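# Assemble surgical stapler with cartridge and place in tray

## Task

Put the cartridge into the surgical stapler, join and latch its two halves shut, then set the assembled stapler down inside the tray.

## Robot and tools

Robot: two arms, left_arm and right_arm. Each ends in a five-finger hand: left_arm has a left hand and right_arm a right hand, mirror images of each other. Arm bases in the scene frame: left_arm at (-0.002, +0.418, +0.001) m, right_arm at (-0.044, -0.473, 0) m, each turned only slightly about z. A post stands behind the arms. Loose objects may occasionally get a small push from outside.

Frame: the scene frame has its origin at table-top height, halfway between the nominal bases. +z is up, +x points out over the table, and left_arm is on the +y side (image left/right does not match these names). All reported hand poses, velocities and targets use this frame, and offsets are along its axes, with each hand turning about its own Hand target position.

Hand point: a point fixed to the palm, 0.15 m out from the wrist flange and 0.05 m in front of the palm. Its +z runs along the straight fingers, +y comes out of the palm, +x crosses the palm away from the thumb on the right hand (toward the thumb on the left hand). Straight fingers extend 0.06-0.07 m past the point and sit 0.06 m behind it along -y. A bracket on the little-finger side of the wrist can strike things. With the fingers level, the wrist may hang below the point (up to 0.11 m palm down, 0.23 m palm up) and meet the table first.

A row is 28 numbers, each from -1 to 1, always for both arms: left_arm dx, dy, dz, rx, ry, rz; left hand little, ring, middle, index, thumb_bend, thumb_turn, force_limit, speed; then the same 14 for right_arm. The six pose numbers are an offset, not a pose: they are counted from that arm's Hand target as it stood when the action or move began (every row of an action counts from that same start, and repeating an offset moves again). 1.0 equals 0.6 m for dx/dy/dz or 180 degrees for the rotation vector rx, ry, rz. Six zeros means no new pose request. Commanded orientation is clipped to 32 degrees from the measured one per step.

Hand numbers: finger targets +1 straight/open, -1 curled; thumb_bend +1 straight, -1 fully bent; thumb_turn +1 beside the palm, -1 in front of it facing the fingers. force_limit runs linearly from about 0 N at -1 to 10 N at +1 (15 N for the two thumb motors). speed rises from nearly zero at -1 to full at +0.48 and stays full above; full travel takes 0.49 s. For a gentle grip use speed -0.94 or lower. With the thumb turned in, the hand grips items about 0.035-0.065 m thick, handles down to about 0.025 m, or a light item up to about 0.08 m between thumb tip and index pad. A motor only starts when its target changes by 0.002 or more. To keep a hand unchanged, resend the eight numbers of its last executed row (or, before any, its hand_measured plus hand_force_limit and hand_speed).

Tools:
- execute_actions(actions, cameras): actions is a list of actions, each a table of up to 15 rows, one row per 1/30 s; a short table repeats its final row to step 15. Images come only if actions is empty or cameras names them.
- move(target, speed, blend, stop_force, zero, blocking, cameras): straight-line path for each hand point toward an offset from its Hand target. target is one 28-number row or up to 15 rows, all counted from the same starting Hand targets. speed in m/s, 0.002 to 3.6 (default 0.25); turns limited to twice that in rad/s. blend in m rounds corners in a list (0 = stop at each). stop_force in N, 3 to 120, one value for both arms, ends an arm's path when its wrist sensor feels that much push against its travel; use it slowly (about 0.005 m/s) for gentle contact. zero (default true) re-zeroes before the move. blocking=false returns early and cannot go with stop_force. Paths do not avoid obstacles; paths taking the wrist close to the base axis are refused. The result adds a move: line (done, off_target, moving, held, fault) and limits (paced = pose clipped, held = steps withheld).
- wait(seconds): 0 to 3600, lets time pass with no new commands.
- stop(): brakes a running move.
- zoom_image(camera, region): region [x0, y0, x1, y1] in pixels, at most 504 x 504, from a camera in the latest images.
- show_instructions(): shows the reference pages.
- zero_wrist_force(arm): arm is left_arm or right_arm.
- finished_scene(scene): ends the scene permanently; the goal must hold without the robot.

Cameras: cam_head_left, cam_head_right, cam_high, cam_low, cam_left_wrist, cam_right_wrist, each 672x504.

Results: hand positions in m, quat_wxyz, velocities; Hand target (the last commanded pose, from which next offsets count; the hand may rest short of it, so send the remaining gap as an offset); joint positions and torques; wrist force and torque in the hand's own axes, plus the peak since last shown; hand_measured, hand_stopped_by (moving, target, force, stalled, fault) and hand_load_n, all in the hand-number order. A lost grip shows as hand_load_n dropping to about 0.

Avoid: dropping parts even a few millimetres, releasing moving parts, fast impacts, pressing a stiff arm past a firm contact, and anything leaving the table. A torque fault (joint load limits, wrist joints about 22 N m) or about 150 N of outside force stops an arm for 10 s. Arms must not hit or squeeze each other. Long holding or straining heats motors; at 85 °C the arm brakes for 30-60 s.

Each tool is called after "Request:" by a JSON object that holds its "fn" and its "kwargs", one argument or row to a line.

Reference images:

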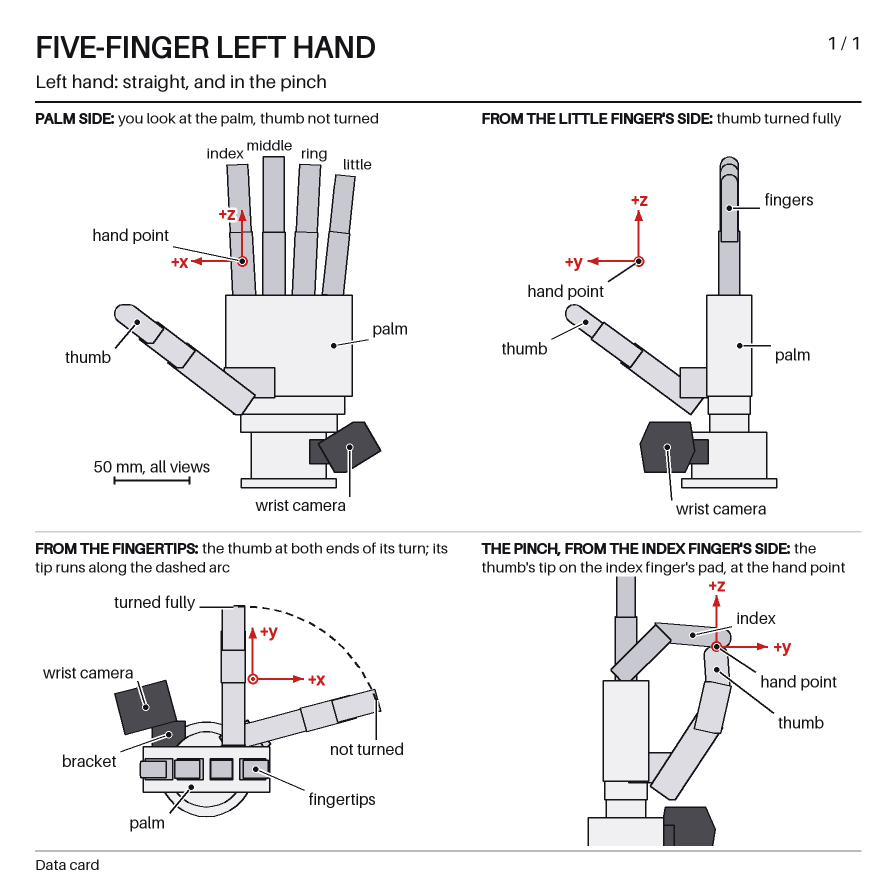

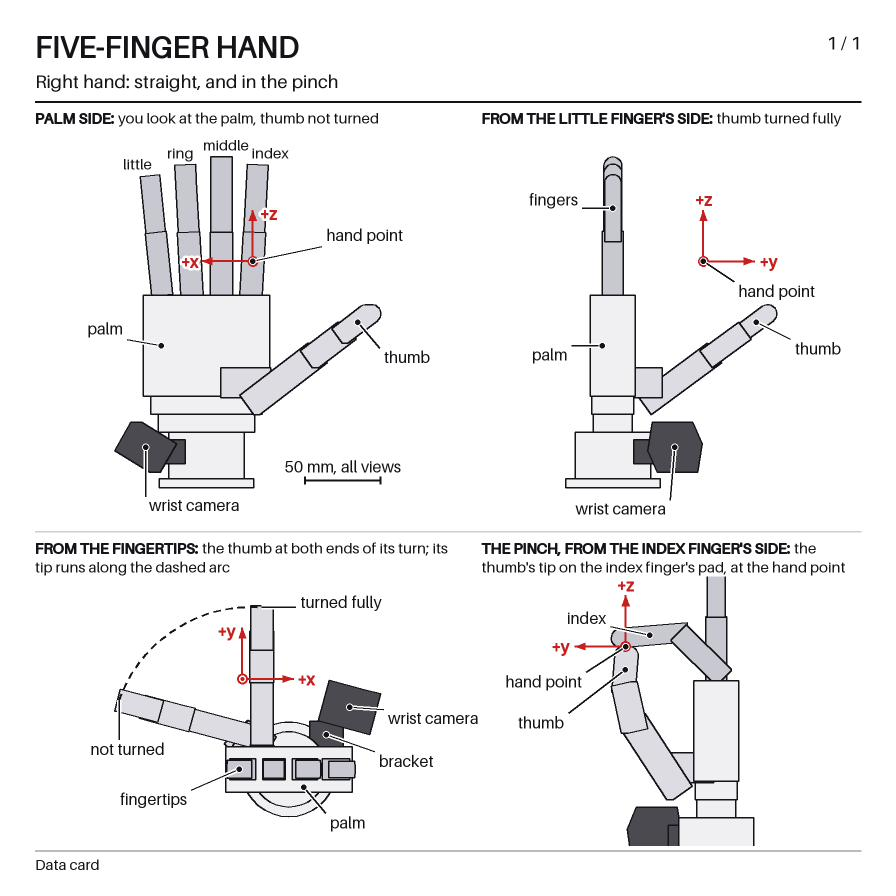

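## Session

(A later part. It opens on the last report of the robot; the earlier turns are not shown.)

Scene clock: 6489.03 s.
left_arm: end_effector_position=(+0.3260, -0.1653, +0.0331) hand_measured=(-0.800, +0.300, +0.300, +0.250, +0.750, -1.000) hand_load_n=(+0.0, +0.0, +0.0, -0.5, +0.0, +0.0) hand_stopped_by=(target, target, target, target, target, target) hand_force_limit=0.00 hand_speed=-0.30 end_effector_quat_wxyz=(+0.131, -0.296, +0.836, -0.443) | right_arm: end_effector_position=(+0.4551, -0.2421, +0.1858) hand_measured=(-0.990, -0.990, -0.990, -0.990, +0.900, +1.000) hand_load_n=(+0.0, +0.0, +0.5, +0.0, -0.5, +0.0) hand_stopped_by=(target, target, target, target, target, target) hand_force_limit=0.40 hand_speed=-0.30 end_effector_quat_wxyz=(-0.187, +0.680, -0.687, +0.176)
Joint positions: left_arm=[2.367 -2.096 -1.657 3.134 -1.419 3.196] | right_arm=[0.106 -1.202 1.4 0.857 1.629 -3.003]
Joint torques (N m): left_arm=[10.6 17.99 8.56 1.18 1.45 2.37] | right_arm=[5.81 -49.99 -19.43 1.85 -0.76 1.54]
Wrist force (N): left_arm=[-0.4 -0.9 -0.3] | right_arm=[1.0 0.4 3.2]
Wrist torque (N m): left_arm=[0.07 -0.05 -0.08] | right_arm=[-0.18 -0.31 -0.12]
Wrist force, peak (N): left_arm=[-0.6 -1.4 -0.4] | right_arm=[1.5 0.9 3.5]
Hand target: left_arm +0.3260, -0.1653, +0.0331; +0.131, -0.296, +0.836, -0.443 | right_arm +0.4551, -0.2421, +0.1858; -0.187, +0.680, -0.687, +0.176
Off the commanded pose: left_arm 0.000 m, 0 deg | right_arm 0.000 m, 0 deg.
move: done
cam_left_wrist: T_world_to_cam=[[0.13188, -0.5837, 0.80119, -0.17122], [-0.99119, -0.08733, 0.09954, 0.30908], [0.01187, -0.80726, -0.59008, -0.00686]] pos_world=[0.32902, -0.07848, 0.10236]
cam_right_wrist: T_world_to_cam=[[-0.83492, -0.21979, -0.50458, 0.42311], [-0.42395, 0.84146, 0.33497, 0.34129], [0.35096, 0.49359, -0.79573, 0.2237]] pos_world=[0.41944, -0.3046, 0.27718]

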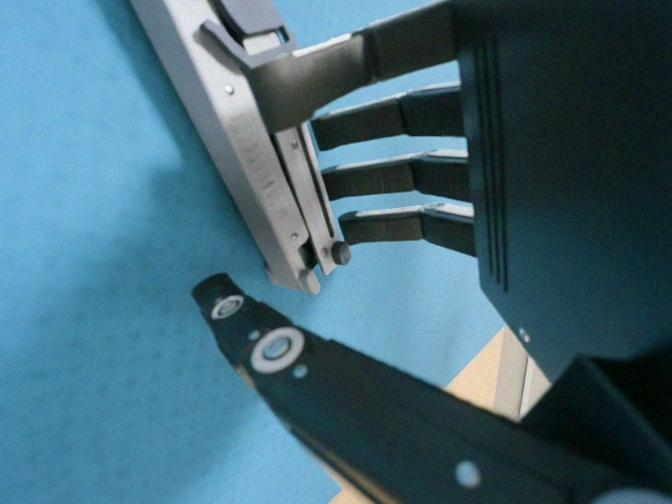

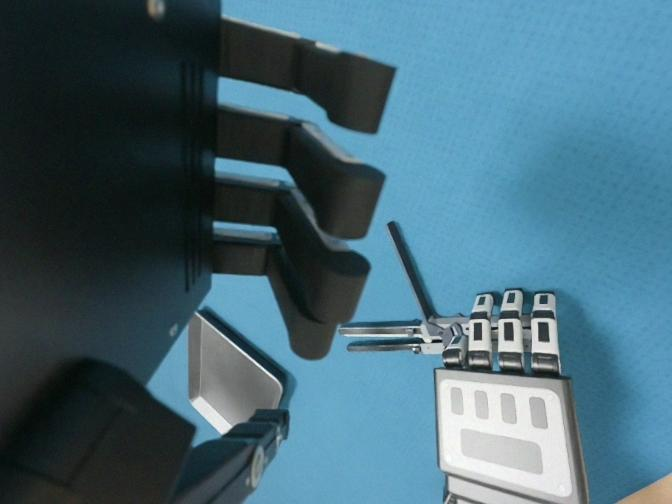

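Request:
{"fn": "move", "kwargs": {
  "target": [0,0,0,0,0,0,-1,-0.25,-0.25,-0.25,0.3,-1,-0.45,-0.9,0,0,0,0,0,0,-0.99,-0.99,-0.99,-0.99,0.9,1,0.4,-0.3],
  "cameras": ["cam_left_wrist","cam_right_wrist"]
}}

Scene clock: 6500.33 s.
left_arm: end_effector_position=(+0.3260, -0.1653, +0.0331) hand_measured=(-1.000, -0.080, -0.062, -0.120, +0.562, -1.000) hand_load_n=(+0.0, +2.5, +1.5, +2.5, +5.0, +1.5) hand_stopped_by=(target, force, force, force, force, target) hand_force_limit=-0.45 hand_speed=-0.90 end_effector_quat_wxyz=(+0.131, -0.296, +0.836, -0.443) | right_arm: end_effector_position=(+0.4551, -0.2421, +0.1858) hand_measured=(-0.990, -0.990, -0.990, -0.990, +0.900, +1.000) hand_load_n=(+0.0, +0.0, +0.0, +0.0, +0.0, +0.0) hand_stopped_by=(target, target, target, target, target, target) hand_force_limit=0.40 hand_speed=-0.30 end_effector_quat_wxyz=(-0.187, +0.680, -0.687, +0.176)
Joint positions: left_arm=[2.367 -2.096 -1.657 3.134 -1.419 3.196] | right_arm=[0.106 -1.202 1.4 0.857 1.629 -3.003]
Joint torques (N m): left_arm=[11.07 18.02 8.51 0.87 1.32 2.2] | right_arm=[6.51 -49.39 -23.35 1.79 -1.8 1.58]
Wrist force (N): left_arm=[-0.2 -1.5 -0.6] | right_arm=[1.2 0.8 3.0]
Wrist torque (N m): left_arm=[0.03 -0.05 -0.07] | right_arm=[-0.11 -0.32 -0.09]
Wrist force, peak (N): left_arm=[-0.4 -1.7 -0.7] | right_arm=[1.4 1.0 3.3]
Hand target: left_arm +0.3260, -0.1653, +0.0331; +0.131, -0.296, +0.836, -0.443 | right_arm +0.4551, -0.2421, +0.1858; -0.187, +0.680, -0.687, +0.176
Off the commanded pose: left_arm 0.000 m, 0 deg | right_arm 0.000 m, 0 deg.
move: done
cam_left_wrist: T_world_to_cam=[[0.13188, -0.5837, 0.80119, -0.17122], [-0.99119, -0.08733, 0.09954, 0.30908], [0.01187, -0.80726, -0.59008, -0.00686]] pos_world=[0.32902, -0.07848, 0.10236]
cam_right_wrist: T_world_to_cam=[[-0.83492, -0.21979, -0.50458, 0.42311], [-0.42395, 0.84146, 0.33497, 0.34129], [0.35096, 0.49359, -0.79573, 0.2237]] pos_world=[0.41944, -0.3046, 0.27718]

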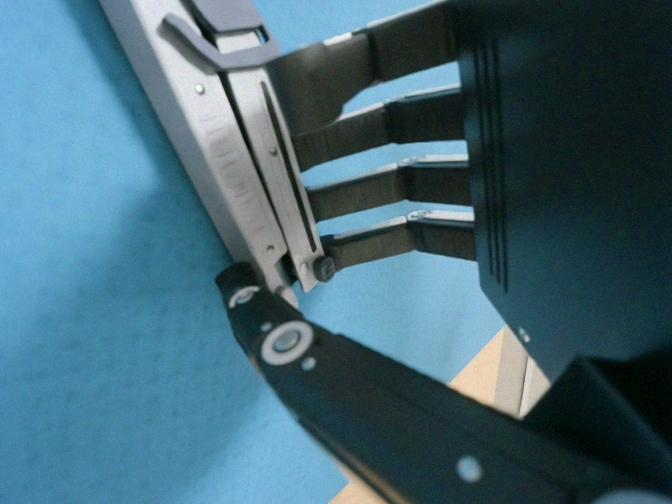

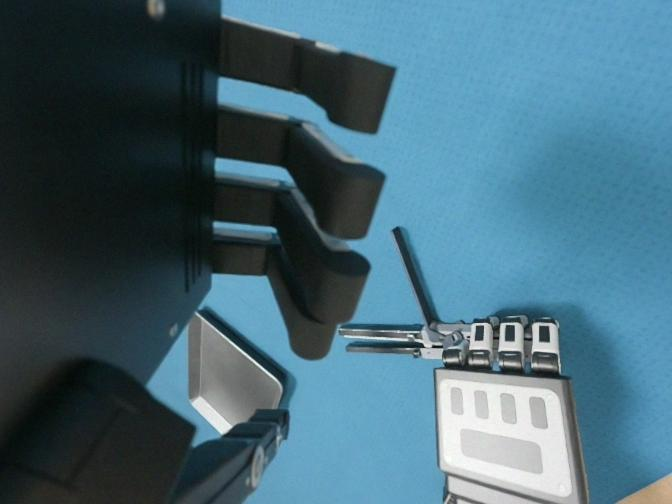

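Request:
{"fn": "zoom_image", "kwargs": {
  "camera": "cam_right_wrist",
  "region": [320, 280, 520, 400]
}}

Request:
{"fn": "zoom_image", "kwargs": {
  "camera": "cam_left_wrist",
  "region": [100, 0, 350, 310]
}}

Scaled by 2.520 from the camera's image (finer frame: 960x720).

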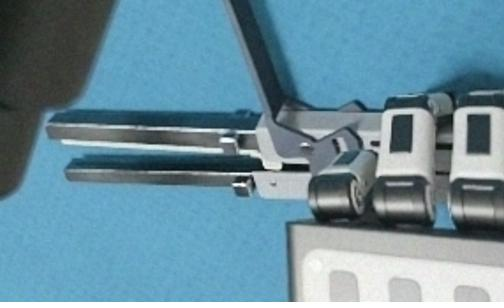

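Scaled by 1.626 from the camera's image (finer frame: 960x720).

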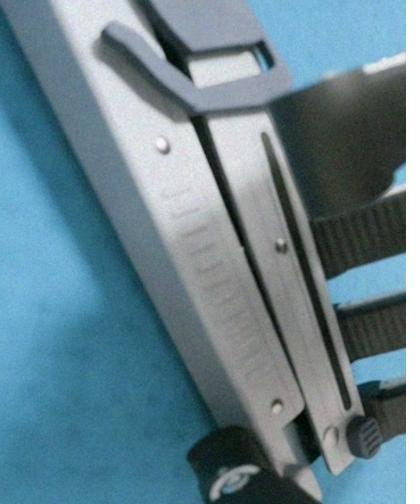

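Request:
{"fn": "move", "kwargs": {
  "target": [
    [0,0,0,0,0,0,-1,-0.25,-0.25,-0.25,0.3,-1,-0.45,-0.9,0,0,0.03,0,0,0,-0.99,-0.99,-0.99,0.98,0.6,-1,0.4,-0.3],
    [0,0,0,0,0,0,-1,-0.25,-0.25,-0.25,0.3,-1,-0.45,-0.9,0.026,0.1045,-0.02,-0.0481,0.1602,0.166,-0.99,-0.99,-0.99,0.98,0.6,-1,0.4,-0.3]
  ],
  "speed": 0.2
}}

Request:
{"fn": "move", "kwargs": {
  "target": [0,0,0,0,0,0,-1,-0.25,-0.25,-0.25,0.3,-1,-0.45,-0.9,0,0,-0.1597,0,0,0,-0.99,-0.99,-0.99,0.98,0.6,-1,0.4,-0.3],
  "speed": 0.06,
  "stop_force": 8
}}

Request:
{"fn": "move", "kwargs": {
  "target": [
    [0,0,0,0,0,0,-1,-0.25,-0.25,-0.25,0.3,-1,-0.45,-0.9,-0.0548,-0.0645,0,0,0,0,-0.99,-0.99,-0.99,0.98,0.6,-1,0.4,-0.3],
    [0,0,0,0,0,0,-1,-0.25,-0.25,-0.25,0.3,-1,-0.45,-0.9,-0.0757,-0.0895,0,0,0,0,-0.99,-0.99,-0.99,0.98,0.6,-1,0.4,-0.3]
  ],
  "speed": 0.015,
  "blend": 0.004,
  "stop_force": 6,
  "cameras": ["cam_head_left","cam_left_wrist","cam_right_wrist"]
}}

Scene clock: 6537.47 s.
left_arm: end_effector_position=(+0.3260, -0.1653, +0.0331) hand_measured=(-1.000, -0.080, -0.062, -0.120, +0.562, -1.000) hand_load_n=(+0.0, +2.5, +1.0, +3.0, +5.0, +2.0) hand_stopped_by=(target, force, force, force, force, target) hand_force_limit=-0.45 hand_speed=-0.90 end_effector_quat_wxyz=(+0.131, -0.296, +0.836, -0.443) | right_arm: end_effector_position=(+0.4707, -0.1794, +0.1738) hand_measured=(-0.990, -0.990, -0.990, +0.980, +0.600, -1.000) hand_load_n=(+0.0, +0.0, +0.5, +0.0, +0.0, +0.0) hand_stopped_by=(target, target, target, target, target, target) hand_force_limit=0.40 hand_speed=-0.30 end_effector_quat_wxyz=(+0.000, +0.866, -0.501, +0.000)
Joint positions: left_arm=[2.367 -2.096 -1.657 3.134 -1.419 3.196] | right_arm=[0.23 -0.611 0.566 1.617 1.571 -3.398]
Joint torques (N m): left_arm=[8.37 20.97 10.88 -0.49 -0.83 2.08] | right_arm=[9.09 -29.43 -33.27 4.15 2.47 -1.54]
Wrist force (N): left_arm=[-0.2 -1.4 -0.6] | right_arm=[1.4 -0.1 2.8]
Wrist torque (N m): left_arm=[0.05 -0.06 -0.08] | right_arm=[-0.28 -0.40 0.02]
Wrist force, peak (N): left_arm=[-0.2 -1.7 -0.9] | right_arm=[1.2 0.9 4.0]
Hand target: left_arm +0.3260, -0.1653, +0.0331; +0.131, -0.296, +0.836, -0.443 | right_arm +0.4707, -0.1794, +0.1738; +0.000, +0.866, -0.500, +0.000
Off the commanded pose: left_arm 0.000 m, 0 deg | right_arm 0.000 m, 0 deg.
move: done

Scene clock: 6540.17 s.
left_arm: end_effector_position=(+0.3260, -0.1653, +0.0331) hand_measured=(-1.000, -0.080, -0.062, -0.120, +0.562, -1.000) hand_load_n=(+0.0, +2.5, +1.5, +3.0, +4.5, +2.0) hand_stopped_by=(target, force, force, force, force, target) hand_force_limit=-0.45 hand_speed=-0.90 end_effector_quat_wxyz=(+0.131, -0.296, +0.836, -0.443) | right_arm: end_effector_position=(+0.4707, -0.1794, +0.0780) hand_measured=(-0.990, -0.990, -0.990, +0.980, +0.600, -1.000) hand_load_n=(+0.0, +0.5, +0.0, +0.0, +0.0, +0.0) hand_stopped_by=(target, target, target, target, target, target) hand_force_limit=0.40 hand_speed=-0.30 end_effector_quat_wxyz=(+0.000, +0.866, -0.500, +0.000)
Joint positions: left_arm=[2.367 -2.096 -1.657 3.134 -1.419 3.196] | right_arm=[0.23 -0.586 0.764 1.393 1.571 -3.398]
Joint torques (N m): left_arm=[7.88 22.48 12.41 -1.18 -0.79 2] | right_arm=[-4.4 -29.49 -6.9 1.1 -2.56 -1.01]
Wrist force (N): left_arm=[-0.3 -1.5 -0.7] | right_arm=[0.9 -0.4 3.1]
Wrist torque (N m): left_arm=[0.04 -0.05 -0.08] | right_arm=[-0.31 -0.33 0.01]
Wrist force, peak (N): left_arm=[-0.3 -1.8 -0.7] | right_arm=[1.3 -0.5 3.5]
Hand target: left_arm +0.3260, -0.1653, +0.0331; +0.131, -0.296, +0.836, -0.443 | right_arm +0.4707, -0.1794, +0.0780; +0.000, +0.866, -0.500, +0.000
Off the commanded pose: left_arm 0.000 m, 0 deg | right_arm 0.000 m, 0 deg.
move: done

Scene clock: 6545.80 s.
left_arm: end_effector_position=(+0.3260, -0.1653, +0.0331) hand_measured=(-1.000, -0.080, -0.062, -0.122, +0.564, -1.000) hand_load_n=(+0.0, +6.0, +1.5, +0.0, +7.0, +0.0) hand_stopped_by=(target, force, force, force, force, target) hand_force_limit=-0.45 hand_speed=-0.90 end_effector_quat_wxyz=(+0.131, -0.296, +0.836, -0.443) | right_arm: end_effector_position=(+0.4253, -0.2331, +0.0780) hand_measured=(-0.990, -0.990, -0.990, +0.980, +0.600, -1.000) hand_load_n=(+0.0, +0.0, +0.0, +3.5, +0.0, +0.0) hand_stopped_by=(target, target, target, target, target, target) hand_force_limit=0.40 hand_speed=-0.30 end_effector_quat_wxyz=(+0.000, +0.866, -0.500, +0.000)
Joint positions: left_arm=[2.367 -2.096 -1.657 3.134 -1.419 3.196] | right_arm=[0.161 -0.772 1.112 1.232 1.571 -3.467]
Joint torques (N m): left_arm=[7.48 24.83 13.79 -1.14 -0.78 1.73] | right_arm=[-8.62 -64.12 -4.05 1.91 0.4 -1.63]
Wrist force (N): left_arm=[2.9 -1.2 -2.2] | right_arm=[2.1 -4.7 2.9]
Wrist torque (N m): left_arm=[0.07 0.06 0.07] | right_arm=[-0.34 -0.33 0.04]
Wrist force, peak (N): left_arm=[3.5 -1.1 -2.2] | right_arm=[2.1 -5.2 3.2]
Hand target: left_arm +0.3260, -0.1653, +0.0331; +0.131, -0.296, +0.836, -0.443 | right_arm +0.4253, -0.2331, +0.0780; +0.000, +0.866, -0.500, +0.000
Off the commanded pose: left_arm 0.000 m, 0 deg | right_arm 0.000 m, 0 deg.
move: done
cam_left_wrist: T_world_to_cam=[[0.13188, -0.5837, 0.80119, -0.17122], [-0.99119, -0.08733, 0.09954, 0.30908], [0.01187, -0.80726, -0.59008, -0.00686]] pos_world=[0.32902, -0.07848, 0.10236]
cam_right_wrist: T_world_to_cam=[[-0.72544, -0.68796, -0.02107, 0.1524], [-0.60702, 0.62506, 0.49075, 0.37252], [-0.32444, 0.3688, -0.87105, 0.40791]] pos_world=[0.46903, -0.27844, 0.1757]

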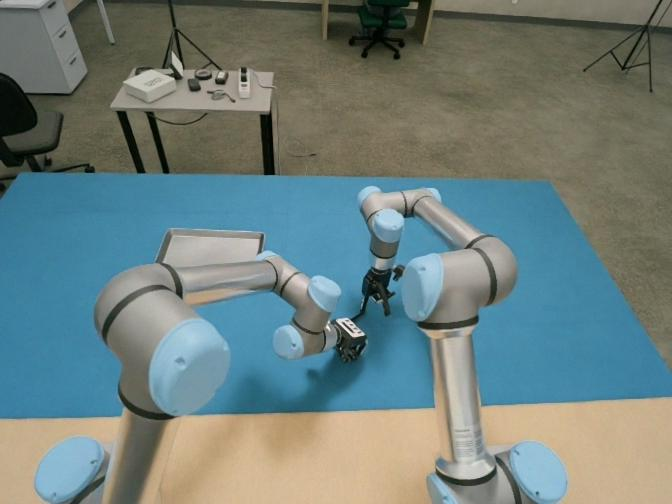

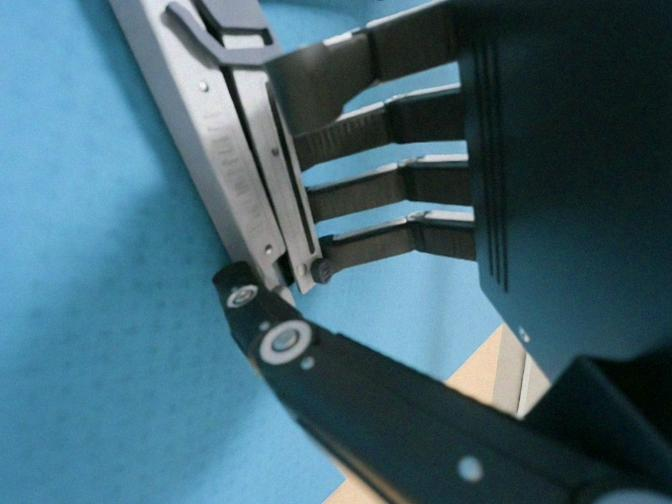

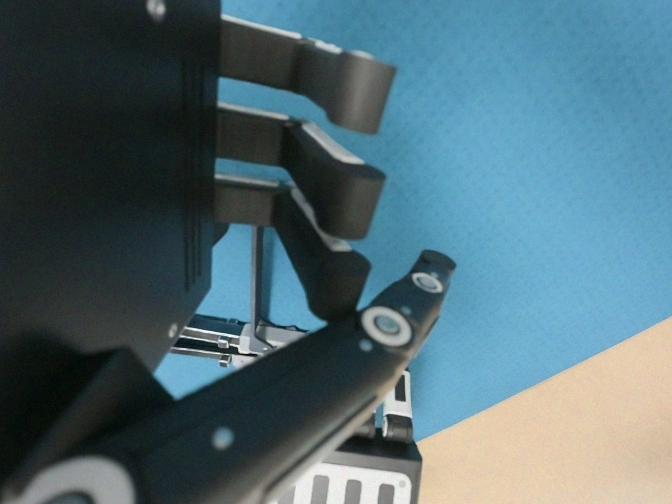

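Request:
{"fn": "zoom_image", "kwargs": {
  "camera": "cam_left_wrist",
  "region": [100, 0, 350, 310]
}}

Scaled by 1.626 from the camera's image (finer frame: 960x720).

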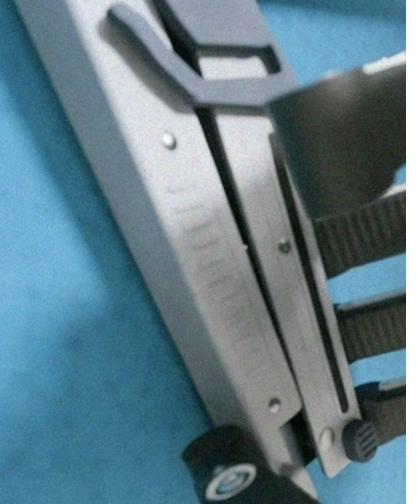

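Request:
{"fn": "move", "kwargs": {
  "target": [
    [0,0,0,0,0,0,-1,-0.25,-0.25,-0.25,0.3,-1,-0.45,-0.9,0.02,0.03,0,0,0,0,-0.99,-0.99,-0.99,0.98,0.6,-1,0.4,-0.3]
  ],
  "speed": 0.03,
  "cameras": ["cam_left_wrist"]
}}

Request:
{"fn": "zoom_image", "kwargs": {
  "camera": "cam_left_wrist",
  "region": [100, 0, 350, 310]
}}

Scene clock: 6580.17 s.
left_arm: end_effector_position=(+0.3260, -0.1653, +0.0331) hand_measured=(-1.000, -0.080, -0.062, -0.120, +0.564, -1.000) hand_load_n=(+0.0, +2.5, +1.0, +3.0, +5.0, +2.0) hand_stopped_by=(target, force, force, force, force, target) hand_force_limit=-0.45 hand_speed=-0.90 end_effector_quat_wxyz=(+0.131, -0.296, +0.836, -0.443) | right_arm: end_effector_position=(+0.4372, -0.2151, +0.0780) hand_measured=(-0.990, -0.990, -0.990, +0.980, +0.600, -1.000) hand_load_n=(+0.5, +0.5, +0.0, +0.0, +0.0, +0.0) hand_stopped_by=(target, target, target, target, target, target) hand_force_limit=0.40 hand_speed=-0.30 end_effector_quat_wxyz=(+0.000, +0.866, -0.500, +0.000)
Joint positions: left_arm=[2.367 -2.096 -1.657 3.134 -1.419 3.196] | right_arm=[0.187 -0.724 1.024 1.272 1.571 -3.441]
Joint torques (N m): left_arm=[5.86 26.8 16.01 -1.15 -0.74 1.57] | right_arm=[8.89 -25.93 -31.55 4.11 0.19 1.51]
Wrist force (N): left_arm=[-1.1 -0.4 0.1] | right_arm=[1.6 -0.4 2.6]
Wrist torque (N m): left_arm=[0.11 0.11 -0.13] | right_arm=[-0.27 -0.37 -0.08]
Wrist force, peak (N): left_arm=[3.2 -1.1 -2.3] | right_arm=[2.3 -5.0 3.3]
Hand target: left_arm +0.3260, -0.1653, +0.0331; +0.131, -0.296, +0.836, -0.443 | right_arm +0.4373, -0.2151, +0.0780; +0.000, +0.866, -0.500, +0.000
Off the commanded pose: left_arm 0.000 m, 0 deg | right_arm 0.000 m, 0 deg.
move: done
cam_left_wrist: T_world_to_cam=[[0.13188, -0.5837, 0.80119, -0.17122], [-0.99119, -0.08733, 0.09954, 0.30908], [0.01187, -0.80726, -0.59008, -0.00686]] pos_world=[0.32902, -0.07848, 0.10236]

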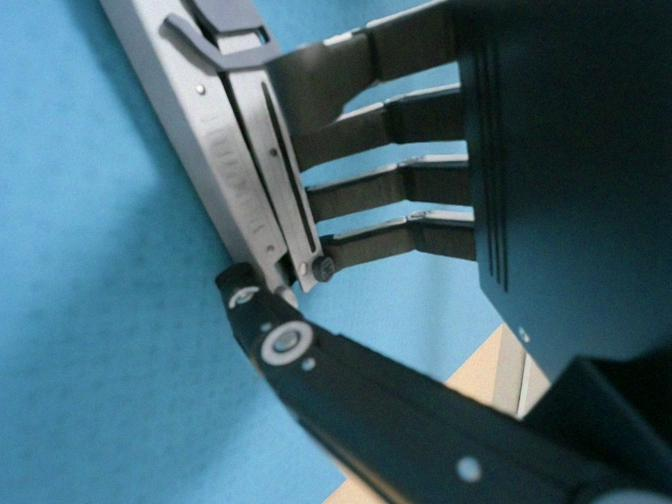

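Scaled by 1.626 from the camera's image (finer frame: 960x720).

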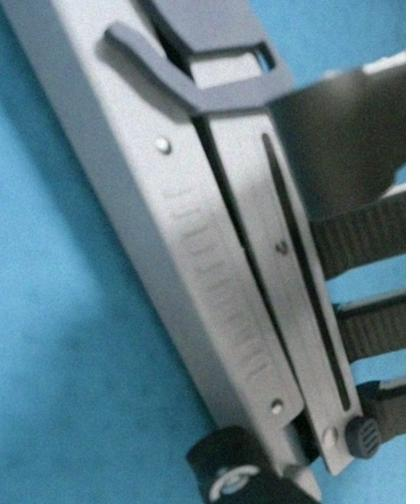

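Request:
{"fn": "move", "kwargs": {
  "target": [
    [0,0,0,0,0,0,-1,-0.25,-0.25,-0.25,0.3,-1,-0.45,-0.9,-0.02,-0.03,0,0,0,0,-0.99,-0.99,-0.99,0.98,0.6,-1,0.4,-0.3],
    [0,0,0,0,0,0,-1,-0.25,-0.25,-0.25,0.3,-1,-0.45,-0.9,-0.0295,-0.0388,0,0,0,0,-0.99,-0.99,-0.99,0.98,0.6,-1,0.4,-0.3]
  ],
  "speed": 0.015,
  "blend": 0.003,
  "stop_force": 10,
  "cameras": ["cam_left_wrist","cam_right_wrist"]
}}

Request:
{"fn": "zoom_image", "kwargs": {
  "camera": "cam_left_wrist",
  "region": [100, 0, 350, 310]
}}

Scene clock: 6613.53 s.
left_arm: end_effector_position=(+0.3260, -0.1653, +0.0331) hand_measured=(-1.000, -0.080, -0.062, -0.122, +0.564, -1.000) hand_load_n=(+0.0, +8.0, +1.5, +0.0, +8.0, +0.0) hand_stopped_by=(target, force, force, force, force, target) hand_force_limit=-0.45 hand_speed=-0.90 end_effector_quat_wxyz=(+0.131, -0.296, +0.836, -0.443) | right_arm: end_effector_position=(+0.4196, -0.2384, +0.0780) hand_measured=(-0.990, -0.990, -0.990, +0.980, +0.600, -1.000) hand_load_n=(+0.0, +0.0, +0.0, +4.0, +0.0, +0.0) hand_stopped_by=(target, target, target, target, target, target) hand_force_limit=0.40 hand_speed=-0.30 end_effector_quat_wxyz=(+0.000, +0.866, -0.500, +0.000)
Joint positions: left_arm=[2.367 -2.096 -1.657 3.134 -1.419 3.196] | right_arm=[0.154 -0.79 1.146 1.216 1.571 -3.474]
Joint torques (N m): left_arm=[5.42 30.15 19.04 -1.02 -0.87 1.28] | right_arm=[-8.98 -63.59 -4 1.81 0.97 -1.58]
Wrist force (N): left_arm=[3.5 -4.0 -3.3] | right_arm=[1.3 -5.0 3.1]
Wrist torque (N m): left_arm=[-0.08 0.11 0.17] | right_arm=[-0.33 -0.31 -0.01]
Wrist force, peak (N): left_arm=[4.2 -4.4 -3.1] | right_arm=[1.4 -5.5 3.5]
Hand target: left_arm +0.3260, -0.1653, +0.0331; +0.131, -0.296, +0.836, -0.443 | right_arm +0.4196, -0.2384, +0.0780; +0.000, +0.866, -0.500, +0.000
Off the commanded pose: left_arm 0.000 m, 0 deg | right_arm 0.000 m, 0 deg.
move: done
cam_left_wrist: T_world_to_cam=[[0.13188, -0.5837, 0.80119, -0.17122], [-0.99119, -0.08733, 0.09954, 0.30908], [0.01187, -0.80726, -0.59008, -0.00686]] pos_world=[0.32902, -0.07848, 0.10236]
cam_right_wrist: T_world_to_cam=[[-0.72544, -0.68796, -0.02107, 0.14469], [-0.60702, 0.62506, 0.49075, 0.37231], [-0.32444, 0.3688, -0.87105, 0.40798]] pos_world=[0.46333, -0.28364, 0.1757]

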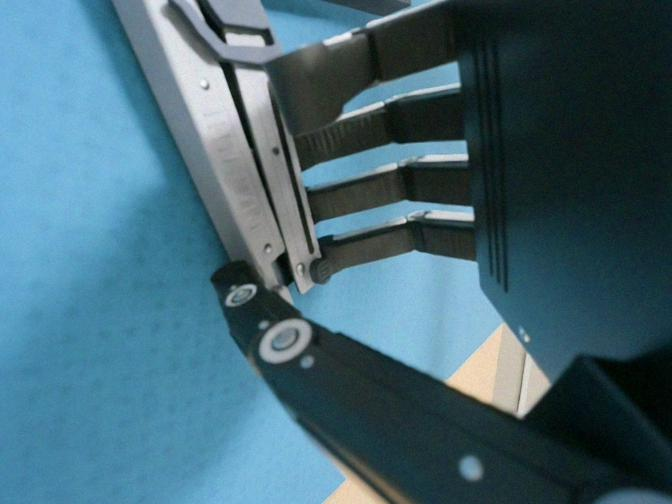

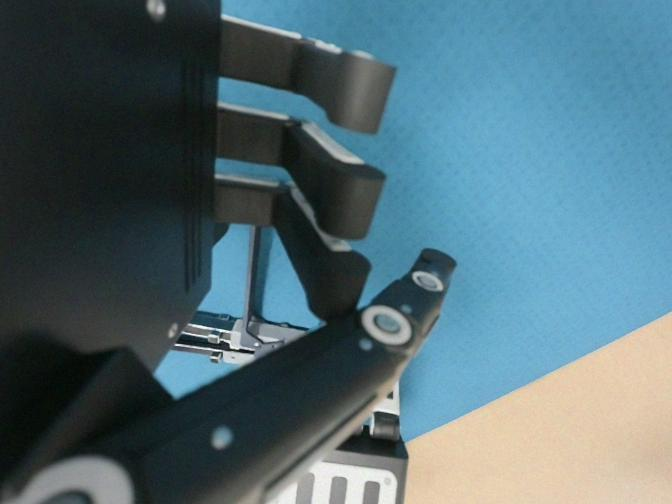

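Scaled by 1.626 from the camera's image (finer frame: 960x720).

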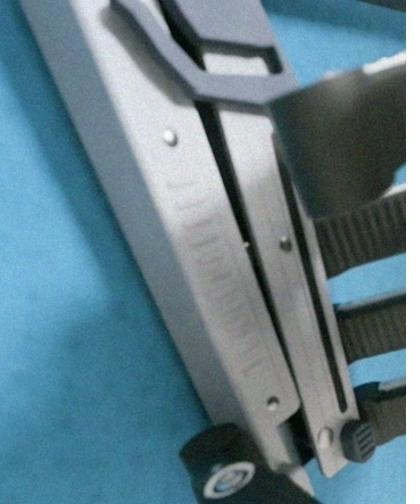

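Request:
{"fn": "move", "kwargs": {
  "target": [
    [0,0,0,0,0,0,-1,-0.25,-0.25,-0.25,0.3,-1,-0.45,-0.9,-0.0157,-0.0122,0,0,0,0,-0.99,-0.99,-0.99,0.98,0.6,-1,0.4,-0.3],
    [0,0,0,0,0,0,-1,-0.25,-0.25,-0.25,0.3,-1,-0.45,-0.9,-0.0322,-0.0227,0,0,0,0,-0.99,-0.99,-0.99,0.98,0.6,-1,0.4,-0.3]
  ],
  "speed": 0.012,
  "blend": 0.003,
  "stop_force": 5,
  "cameras": ["cam_left_wrist","cam_right_wrist"]
}}

Request:
{"fn": "zoom_image", "kwargs": {
  "camera": "cam_left_wrist",
  "region": [100, 0, 350, 310]
}}

Scene clock: 6632.80 s.
left_arm: end_effector_position=(+0.3260, -0.1653, +0.0331) hand_measured=(-1.000, -0.080, -0.062, -0.120, +0.564, -1.000) hand_load_n=(+0.0, +2.5, +0.5, +2.0, +5.5, +0.0) hand_stopped_by=(target, force, force, force, force, target) hand_force_limit=-0.45 hand_speed=-0.90 end_effector_quat_wxyz=(+0.131, -0.296, +0.836, -0.443) | right_arm: end_effector_position=(+0.4003, -0.2520, +0.0780) hand_measured=(-0.990, -0.990, -0.990, +0.980, +0.600, -1.000) hand_load_n=(+0.0, +0.0, +0.0, +2.0, +0.0, +0.0) hand_stopped_by=(target, target, target, target, target, target) hand_force_limit=0.40 hand_speed=-0.30 end_effector_quat_wxyz=(+0.000, +0.866, -0.500, +0.000)
Joint positions: left_arm=[2.367 -2.096 -1.657 3.134 -1.419 3.196] | right_arm=[0.136 -0.846 1.246 1.172 1.571 -3.492]
Joint torques (N m): left_arm=[4.68 33.45 21.52 -0.71 -0.97 1.25] | right_arm=[-7.78 -61.29 -3.79 1.37 2.76 -1.67]
Wrist force (N): left_arm=[1.1 0.9 -1.1] | right_arm=[2.0 -2.4 3.5]
Wrist torque (N m): left_arm=[0.20 -0.02 -0.06] | right_arm=[-0.32 -0.37 0.05]
Wrist force, peak (N): left_arm=[4.5 -4.2 -3.7] | right_arm=[1.4 -6.0 3.2]
Hand target: left_arm +0.3260, -0.1653, +0.0331; +0.131, -0.296, +0.836, -0.443 | right_arm +0.4002, -0.2520, +0.0780; +0.000, +0.866, -0.500, +0.000
Off the commanded pose: left_arm 0.000 m, 0 deg | right_arm 0.000 m, 0 deg.
move: done
cam_left_wrist: T_world_to_cam=[[0.13188, -0.5837, 0.80119, -0.17122], [-0.99119, -0.08733, 0.09954, 0.30908], [0.01187, -0.80726, -0.59008, -0.00686]] pos_world=[0.32902, -0.07848, 0.10236]
cam_right_wrist: T_world_to_cam=[[-0.72544, -0.68796, -0.02107, 0.12126], [-0.60702, 0.62506, 0.49075, 0.36904], [-0.32444, 0.3688, -0.87105, 0.4067]] pos_world=[0.44393, -0.29724, 0.1757]

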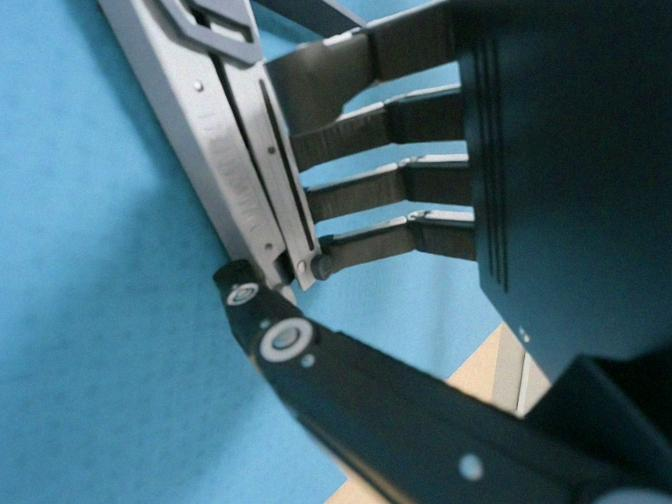

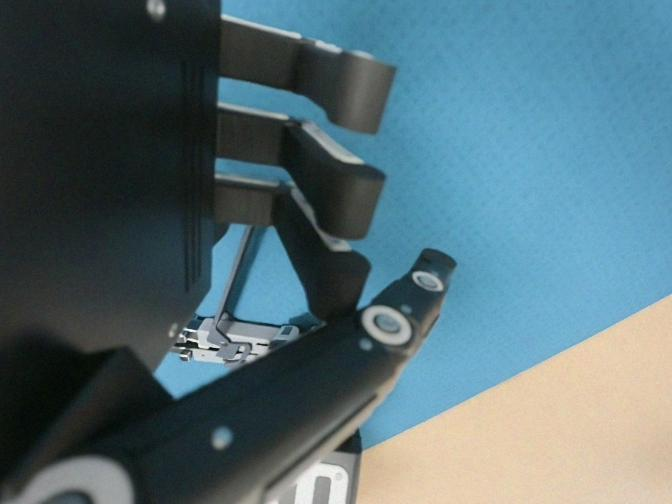

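Scaled by 1.626 from the camera's image (finer frame: 960x720).

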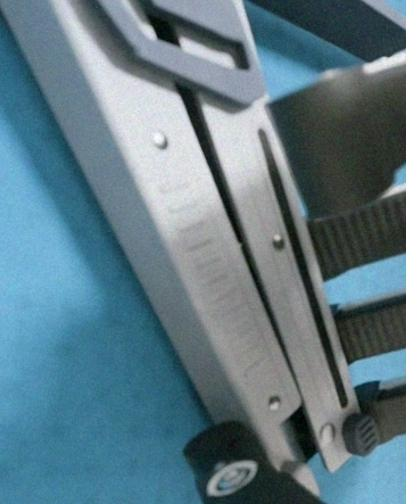

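Request:
{"fn": "zoom_image", "kwargs": {
  "camera": "cam_right_wrist",
  "region": [170, 290, 350, 380]
}}

Request:
{"fn": "zoom_image", "kwargs": {
  "camera": "cam_left_wrist",
  "region": [90, 0, 290, 100]
}}

Scaled by 2.800 from the camera's image (finer frame: 960x720).

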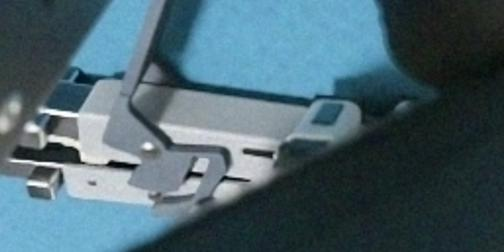

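Scaled by 2.520 from the camera's image (finer frame: 960x720).

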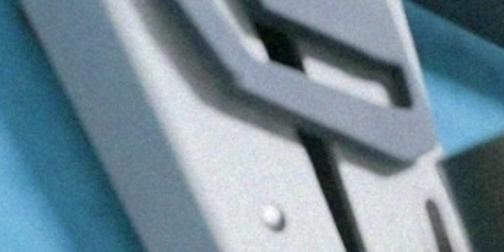

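Request:
{"fn": "move", "kwargs": {
  "target": [
    [0,0,0,0,0,0,-1,-0.25,-0.25,-0.25,0.3,-1,-0.45,-0.9,0,0,0.11,0,0,0,-0.99,-0.99,-0.99,0.98,0.6,-1,0.4,-0.3],
    [0,0,0,0,0,0,-1,-0.25,-0.25,-0.25,0.3,-1,-0.45,-0.9,0.0915,0.0165,0.1797,0.0481,-0.1602,-0.166,-0.99,-0.99,-0.99,-0.99,0.9,1,0.4,-0.3]
  ],
  "speed": 0.2,
  "blend": 0.01,
  "cameras": ["cam_right_wrist","cam_left_wrist"]
}}

Request:
{"fn": "zoom_image", "kwargs": {
  "camera": "cam_right_wrist",
  "region": [360, 280, 520, 380]
}}

Request:
{"fn": "zoom_image", "kwargs": {
  "camera": "cam_left_wrist",
  "region": [100, 0, 350, 310]
}}

Scene clock: 6679.67 s.
left_arm: end_effector_position=(+0.3260, -0.1653, +0.0331) hand_measured=(-1.000, -0.080, -0.062, -0.120, +0.564, -1.000) hand_load_n=(+0.0, +1.5, +0.5, +4.0, +5.0, +0.0) hand_stopped_by=(target, force, force, force, force, target) hand_force_limit=-0.45 hand_speed=-0.90 end_effector_quat_wxyz=(+0.131, -0.296, +0.836, -0.443) | right_arm: end_effector_position=(+0.4551, -0.2421, +0.1858) hand_measured=(-0.990, -0.990, -0.990, -0.990, +0.900, +1.000) hand_load_n=(+0.0, +0.0, +0.0, +0.0, +0.0, +0.0) hand_stopped_by=(target, target, target, target, target, target) hand_force_limit=0.40 hand_speed=-0.30 end_effector_quat_wxyz=(-0.187, +0.680, -0.687, +0.176)
Joint positions: left_arm=[2.367 -2.096 -1.657 3.134 -1.419 3.196] | right_arm=[0.106 -1.202 1.4 0.857 1.629 -3.003]
Joint torques (N m): left_arm=[3.62 37.63 23.83 -0.91 -0.75 0.98] | right_arm=[8.88 -49.13 -7.49 0.35 2.43 1.63]
Wrist force (N): left_arm=[-1.1 0.1 0.0] | right_arm=[1.0 0.6 3.1]
Wrist torque (N m): left_arm=[0.14 0.07 -0.16] | right_arm=[-0.14 -0.29 -0.11]
Wrist force, peak (N): left_arm=[1.1 1.2 -1.1] | right_arm=[1.8 -2.0 4.7]
Hand target: left_arm +0.3260, -0.1653, +0.0331; +0.131, -0.296, +0.836, -0.443 | right_arm +0.4551, -0.2421, +0.1858; -0.187, +0.680, -0.687, +0.176
Off the commanded pose: left_arm 0.000 m, 0 deg | right_arm 0.000 m, 0 deg.
move: done
cam_left_wrist: T_world_to_cam=[[0.13188, -0.5837, 0.80119, -0.17122], [-0.99119, -0.08733, 0.09954, 0.30908], [0.01187, -0.80726, -0.59008, -0.00686]] pos_world=[0.32902, -0.07848, 0.10236]
cam_right_wrist: T_world_to_cam=[[-0.83492, -0.21979, -0.50458, 0.42319], [-0.42395, 0.84146, 0.33497, 0.34133], [0.35096, 0.49359, -0.79573, 0.22367]] pos_world=[0.41954, -0.3046, 0.27718]
Images, in order (width x height): cam_left_wrist 672x504, cam_right_wrist 672x504.

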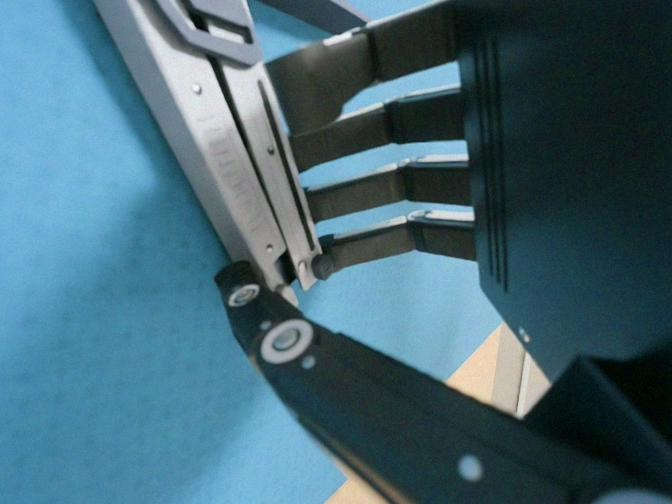

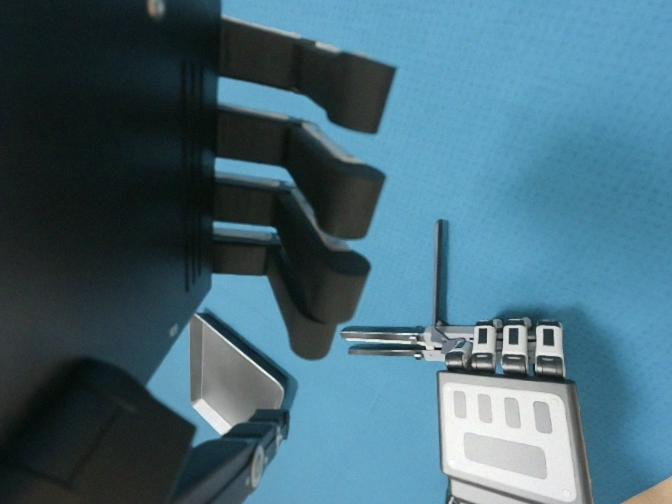

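Scaled by 3.150 from the camera's image (finer frame: 960x720).

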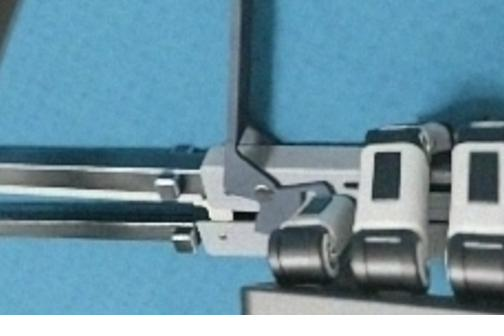

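Scaled by 1.626 from the camera's image (finer frame: 960x720).

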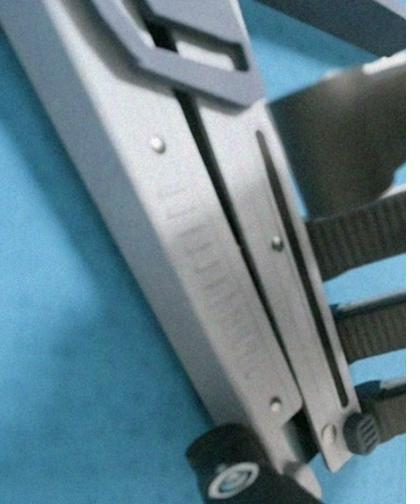

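Request:
{"fn": "move", "kwargs": {
  "target": [
    [0,0,0,0,0,0,-1,0.3,0.3,0.25,0.75,-1,0.0,-0.7,0,0,0,0,0,0,-0.99,-0.99,-0.99,-0.99,0.9,1,0.4,-0.3],
    [0,0,0.15,0,0,0,-1,0.3,0.3,0.25,0.75,-1,0.0,-0.7,0,0,0,0,0,0,-0.99,-0.99,-0.99,-0.99,0.9,1,0.4,-0.3]
  ],
  "speed": 0.1,
  "cameras": ["cam_left_wrist","cam_right_wrist"]
}}

Request:
{"fn": "zoom_image", "kwargs": {
  "camera": "cam_left_wrist",
  "region": [20, 20, 240, 280]
}}

Scene clock: 6689.47 s.
left_arm: end_effector_position=(+0.3260, -0.1653, +0.1229) hand_measured=(-1.000, +0.300, +0.300, +0.250, +0.750, -1.000) hand_load_n=(+0.0, +0.0, +0.0, +0.0, +0.0, +0.0) hand_stopped_by=(target, target, target, target, target, target) hand_force_limit=0.00 hand_speed=-0.70 end_effector_quat_wxyz=(+0.131, -0.296, +0.836, -0.443) | right_arm: end_effector_position=(+0.4551, -0.2421, +0.1858) hand_measured=(-0.990, -0.990, -0.990, -0.990, +0.900, +1.000) hand_load_n=(+0.0, +0.0, +0.0, +0.0, +0.0, +0.0) hand_stopped_by=(target, target, target, target, target, target) hand_force_limit=0.40 hand_speed=-0.30 end_effector_quat_wxyz=(-0.187, +0.680, -0.687, +0.176)
Joint positions: left_arm=[2.367 -1.993 -1.556 2.93 -1.419 3.196] | right_arm=[0.106 -1.202 1.4 0.857 1.629 -3.003]
Joint torques (N m): left_arm=[8.93 53.45 30.98 -1.77 0.7 2.3] | right_arm=[7.87 -49.25 -11.74 0.75 0.96 1.66]
Wrist force (N): left_arm=[-1.0 -0.9 -0.5] | right_arm=[1.4 0.9 2.9]
Wrist torque (N m): left_arm=[0.09 0.04 -0.13] | right_arm=[-0.10 -0.34 -0.09]
Wrist force, peak (N): left_arm=[-1.0 -1.5 -0.7] | right_arm=[1.8 0.6 3.4]
Hand target: left_arm +0.3260, -0.1653, +0.1231; +0.131, -0.296, +0.836, -0.443 | right_arm +0.4551, -0.2421, +0.1858; -0.187, +0.680, -0.687, +0.176
Off the commanded pose: left_arm 0.000 m, 0 deg | right_arm 0.000 m, 0 deg.
move: done
cam_left_wrist: T_world_to_cam=[[0.13182, -0.5836, 0.80127, -0.24323], [-0.9912, -0.08728, 0.0995, 0.30015], [0.01187, -0.80734, -0.58997, 0.04616]] pos_world=[0.32902, -0.07848, 0.19226]
cam_right_wrist: T_world_to_cam=[[-0.83492, -0.21979, -0.50458, 0.42319], [-0.42395, 0.84146, 0.33497, 0.34133], [0.35096, 0.49359, -0.79573, 0.22367]] pos_world=[0.41954, -0.3046, 0.27718]

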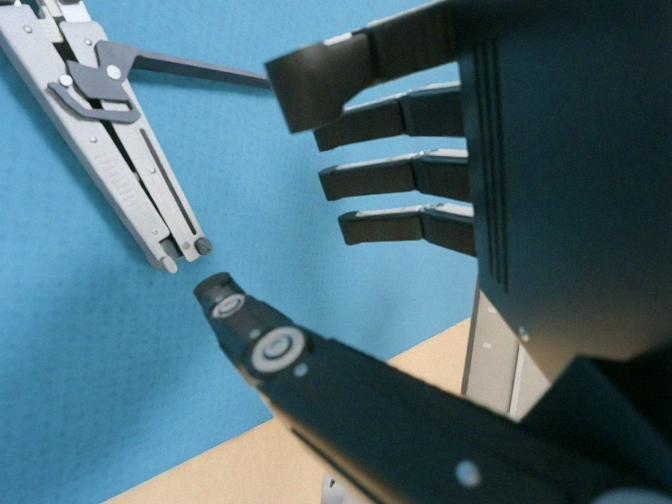

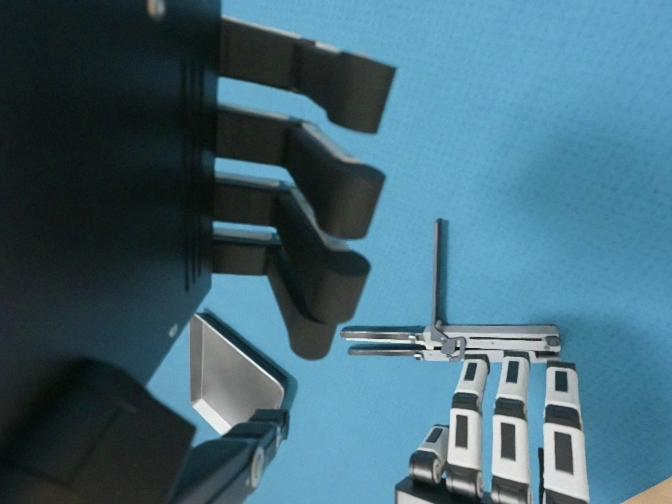

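Scaled by 1.938 from the camera's image (finer frame: 960x720).

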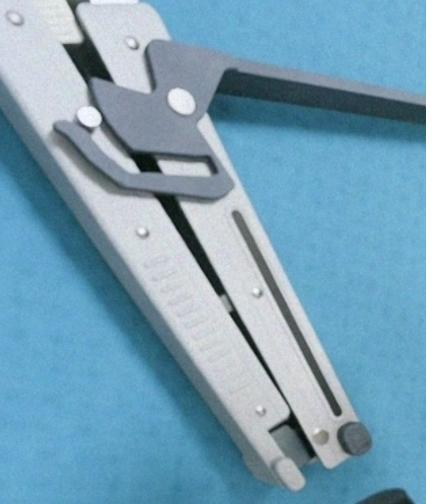

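Request:
{"fn": "move", "kwargs": {
  "target": [
    [0.1503,0.1358,0,0,0,0,0.3,0.3,0.3,0.25,0.75,-1,0.0,-0.7,0,0,0,0,0,0,-0.99,-0.99,-0.99,-0.99,0.9,1,0.4,-0.3]
  ],
  "speed": 0.15,
  "cameras": ["cam_left_wrist","cam_right_wrist"]
}}

Scene clock: 6711.47 s.
left_arm: end_effector_position=(+0.4162, -0.0838, +0.1231) hand_measured=(+0.300, +0.300, +0.300, +0.250, +0.750, -1.000) hand_load_n=(+0.0, +0.0, +0.0, +0.0, +0.0, +0.0) hand_stopped_by=(target, target, target, target, target, target) hand_force_limit=0.00 hand_speed=-0.70 end_effector_quat_wxyz=(+0.131, -0.296, +0.836, -0.443) | right_arm: end_effector_position=(+0.4551, -0.2421, +0.1858) hand_measured=(-0.990, -0.990, -0.990, -0.990, +0.900, +1.000) hand_load_n=(+0.5, +0.0, +0.0, +0.0, +0.0, +0.0) hand_stopped_by=(target, target, target, target, target, target) hand_force_limit=0.40 hand_speed=-0.30 end_effector_quat_wxyz=(-0.187, +0.680, -0.687, +0.176)
Joint positions: left_arm=[2.62 -1.982 -1.578 2.902 -1.216 3.352] | right_arm=[0.106 -1.202 1.4 0.857 1.629 -3.003]
Joint torques (N m): left_arm=[10.51 15.35 29 -2.07 1.68 2.33] | right_arm=[8.09 -49.89 -15.61 1.47 -0.37 1.55]
Wrist force (N): left_arm=[-0.6 -1.3 -0.2] | right_arm=[1.5 0.8 3.3]
Wrist torque (N m): left_arm=[0.00 -0.03 -0.09] | right_arm=[-0.13 -0.37 -0.08]
Wrist force, peak (N): left_arm=[-3.0 -1.1 -0.3] | right_arm=[1.5 0.8 3.3]
Hand target: left_arm +0.4162, -0.0838, +0.1231; +0.131, -0.296, +0.836, -0.443 | right_arm +0.4551, -0.2421, +0.1858; -0.187, +0.680, -0.687, +0.176
Off the commanded pose: left_arm 0.000 m, 0 deg | right_arm 0.000 m, 0 deg.
move: done
cam_left_wrist: T_world_to_cam=[[0.13188, -0.5837, 0.80119, -0.20765], [-0.99119, -0.08733, 0.09954, 0.39665], [0.01187, -0.80726, -0.59008, 0.11097]] pos_world=[0.41922, 0.00302, 0.19237]
cam_right_wrist: T_world_to_cam=[[-0.83492, -0.21979, -0.50458, 0.42319], [-0.42395, 0.84146, 0.33497, 0.34133], [0.35096, 0.49359, -0.79573, 0.22367]] pos_world=[0.41954, -0.3046, 0.27718]

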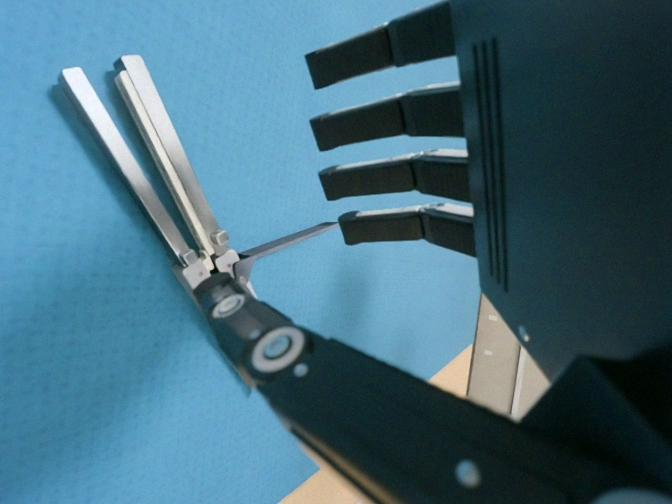

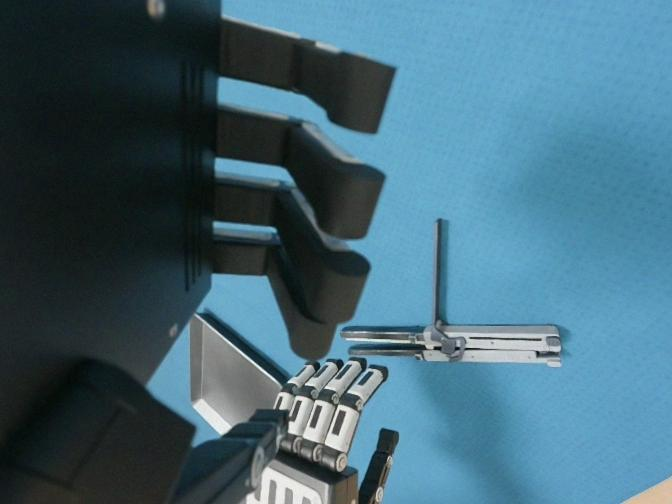

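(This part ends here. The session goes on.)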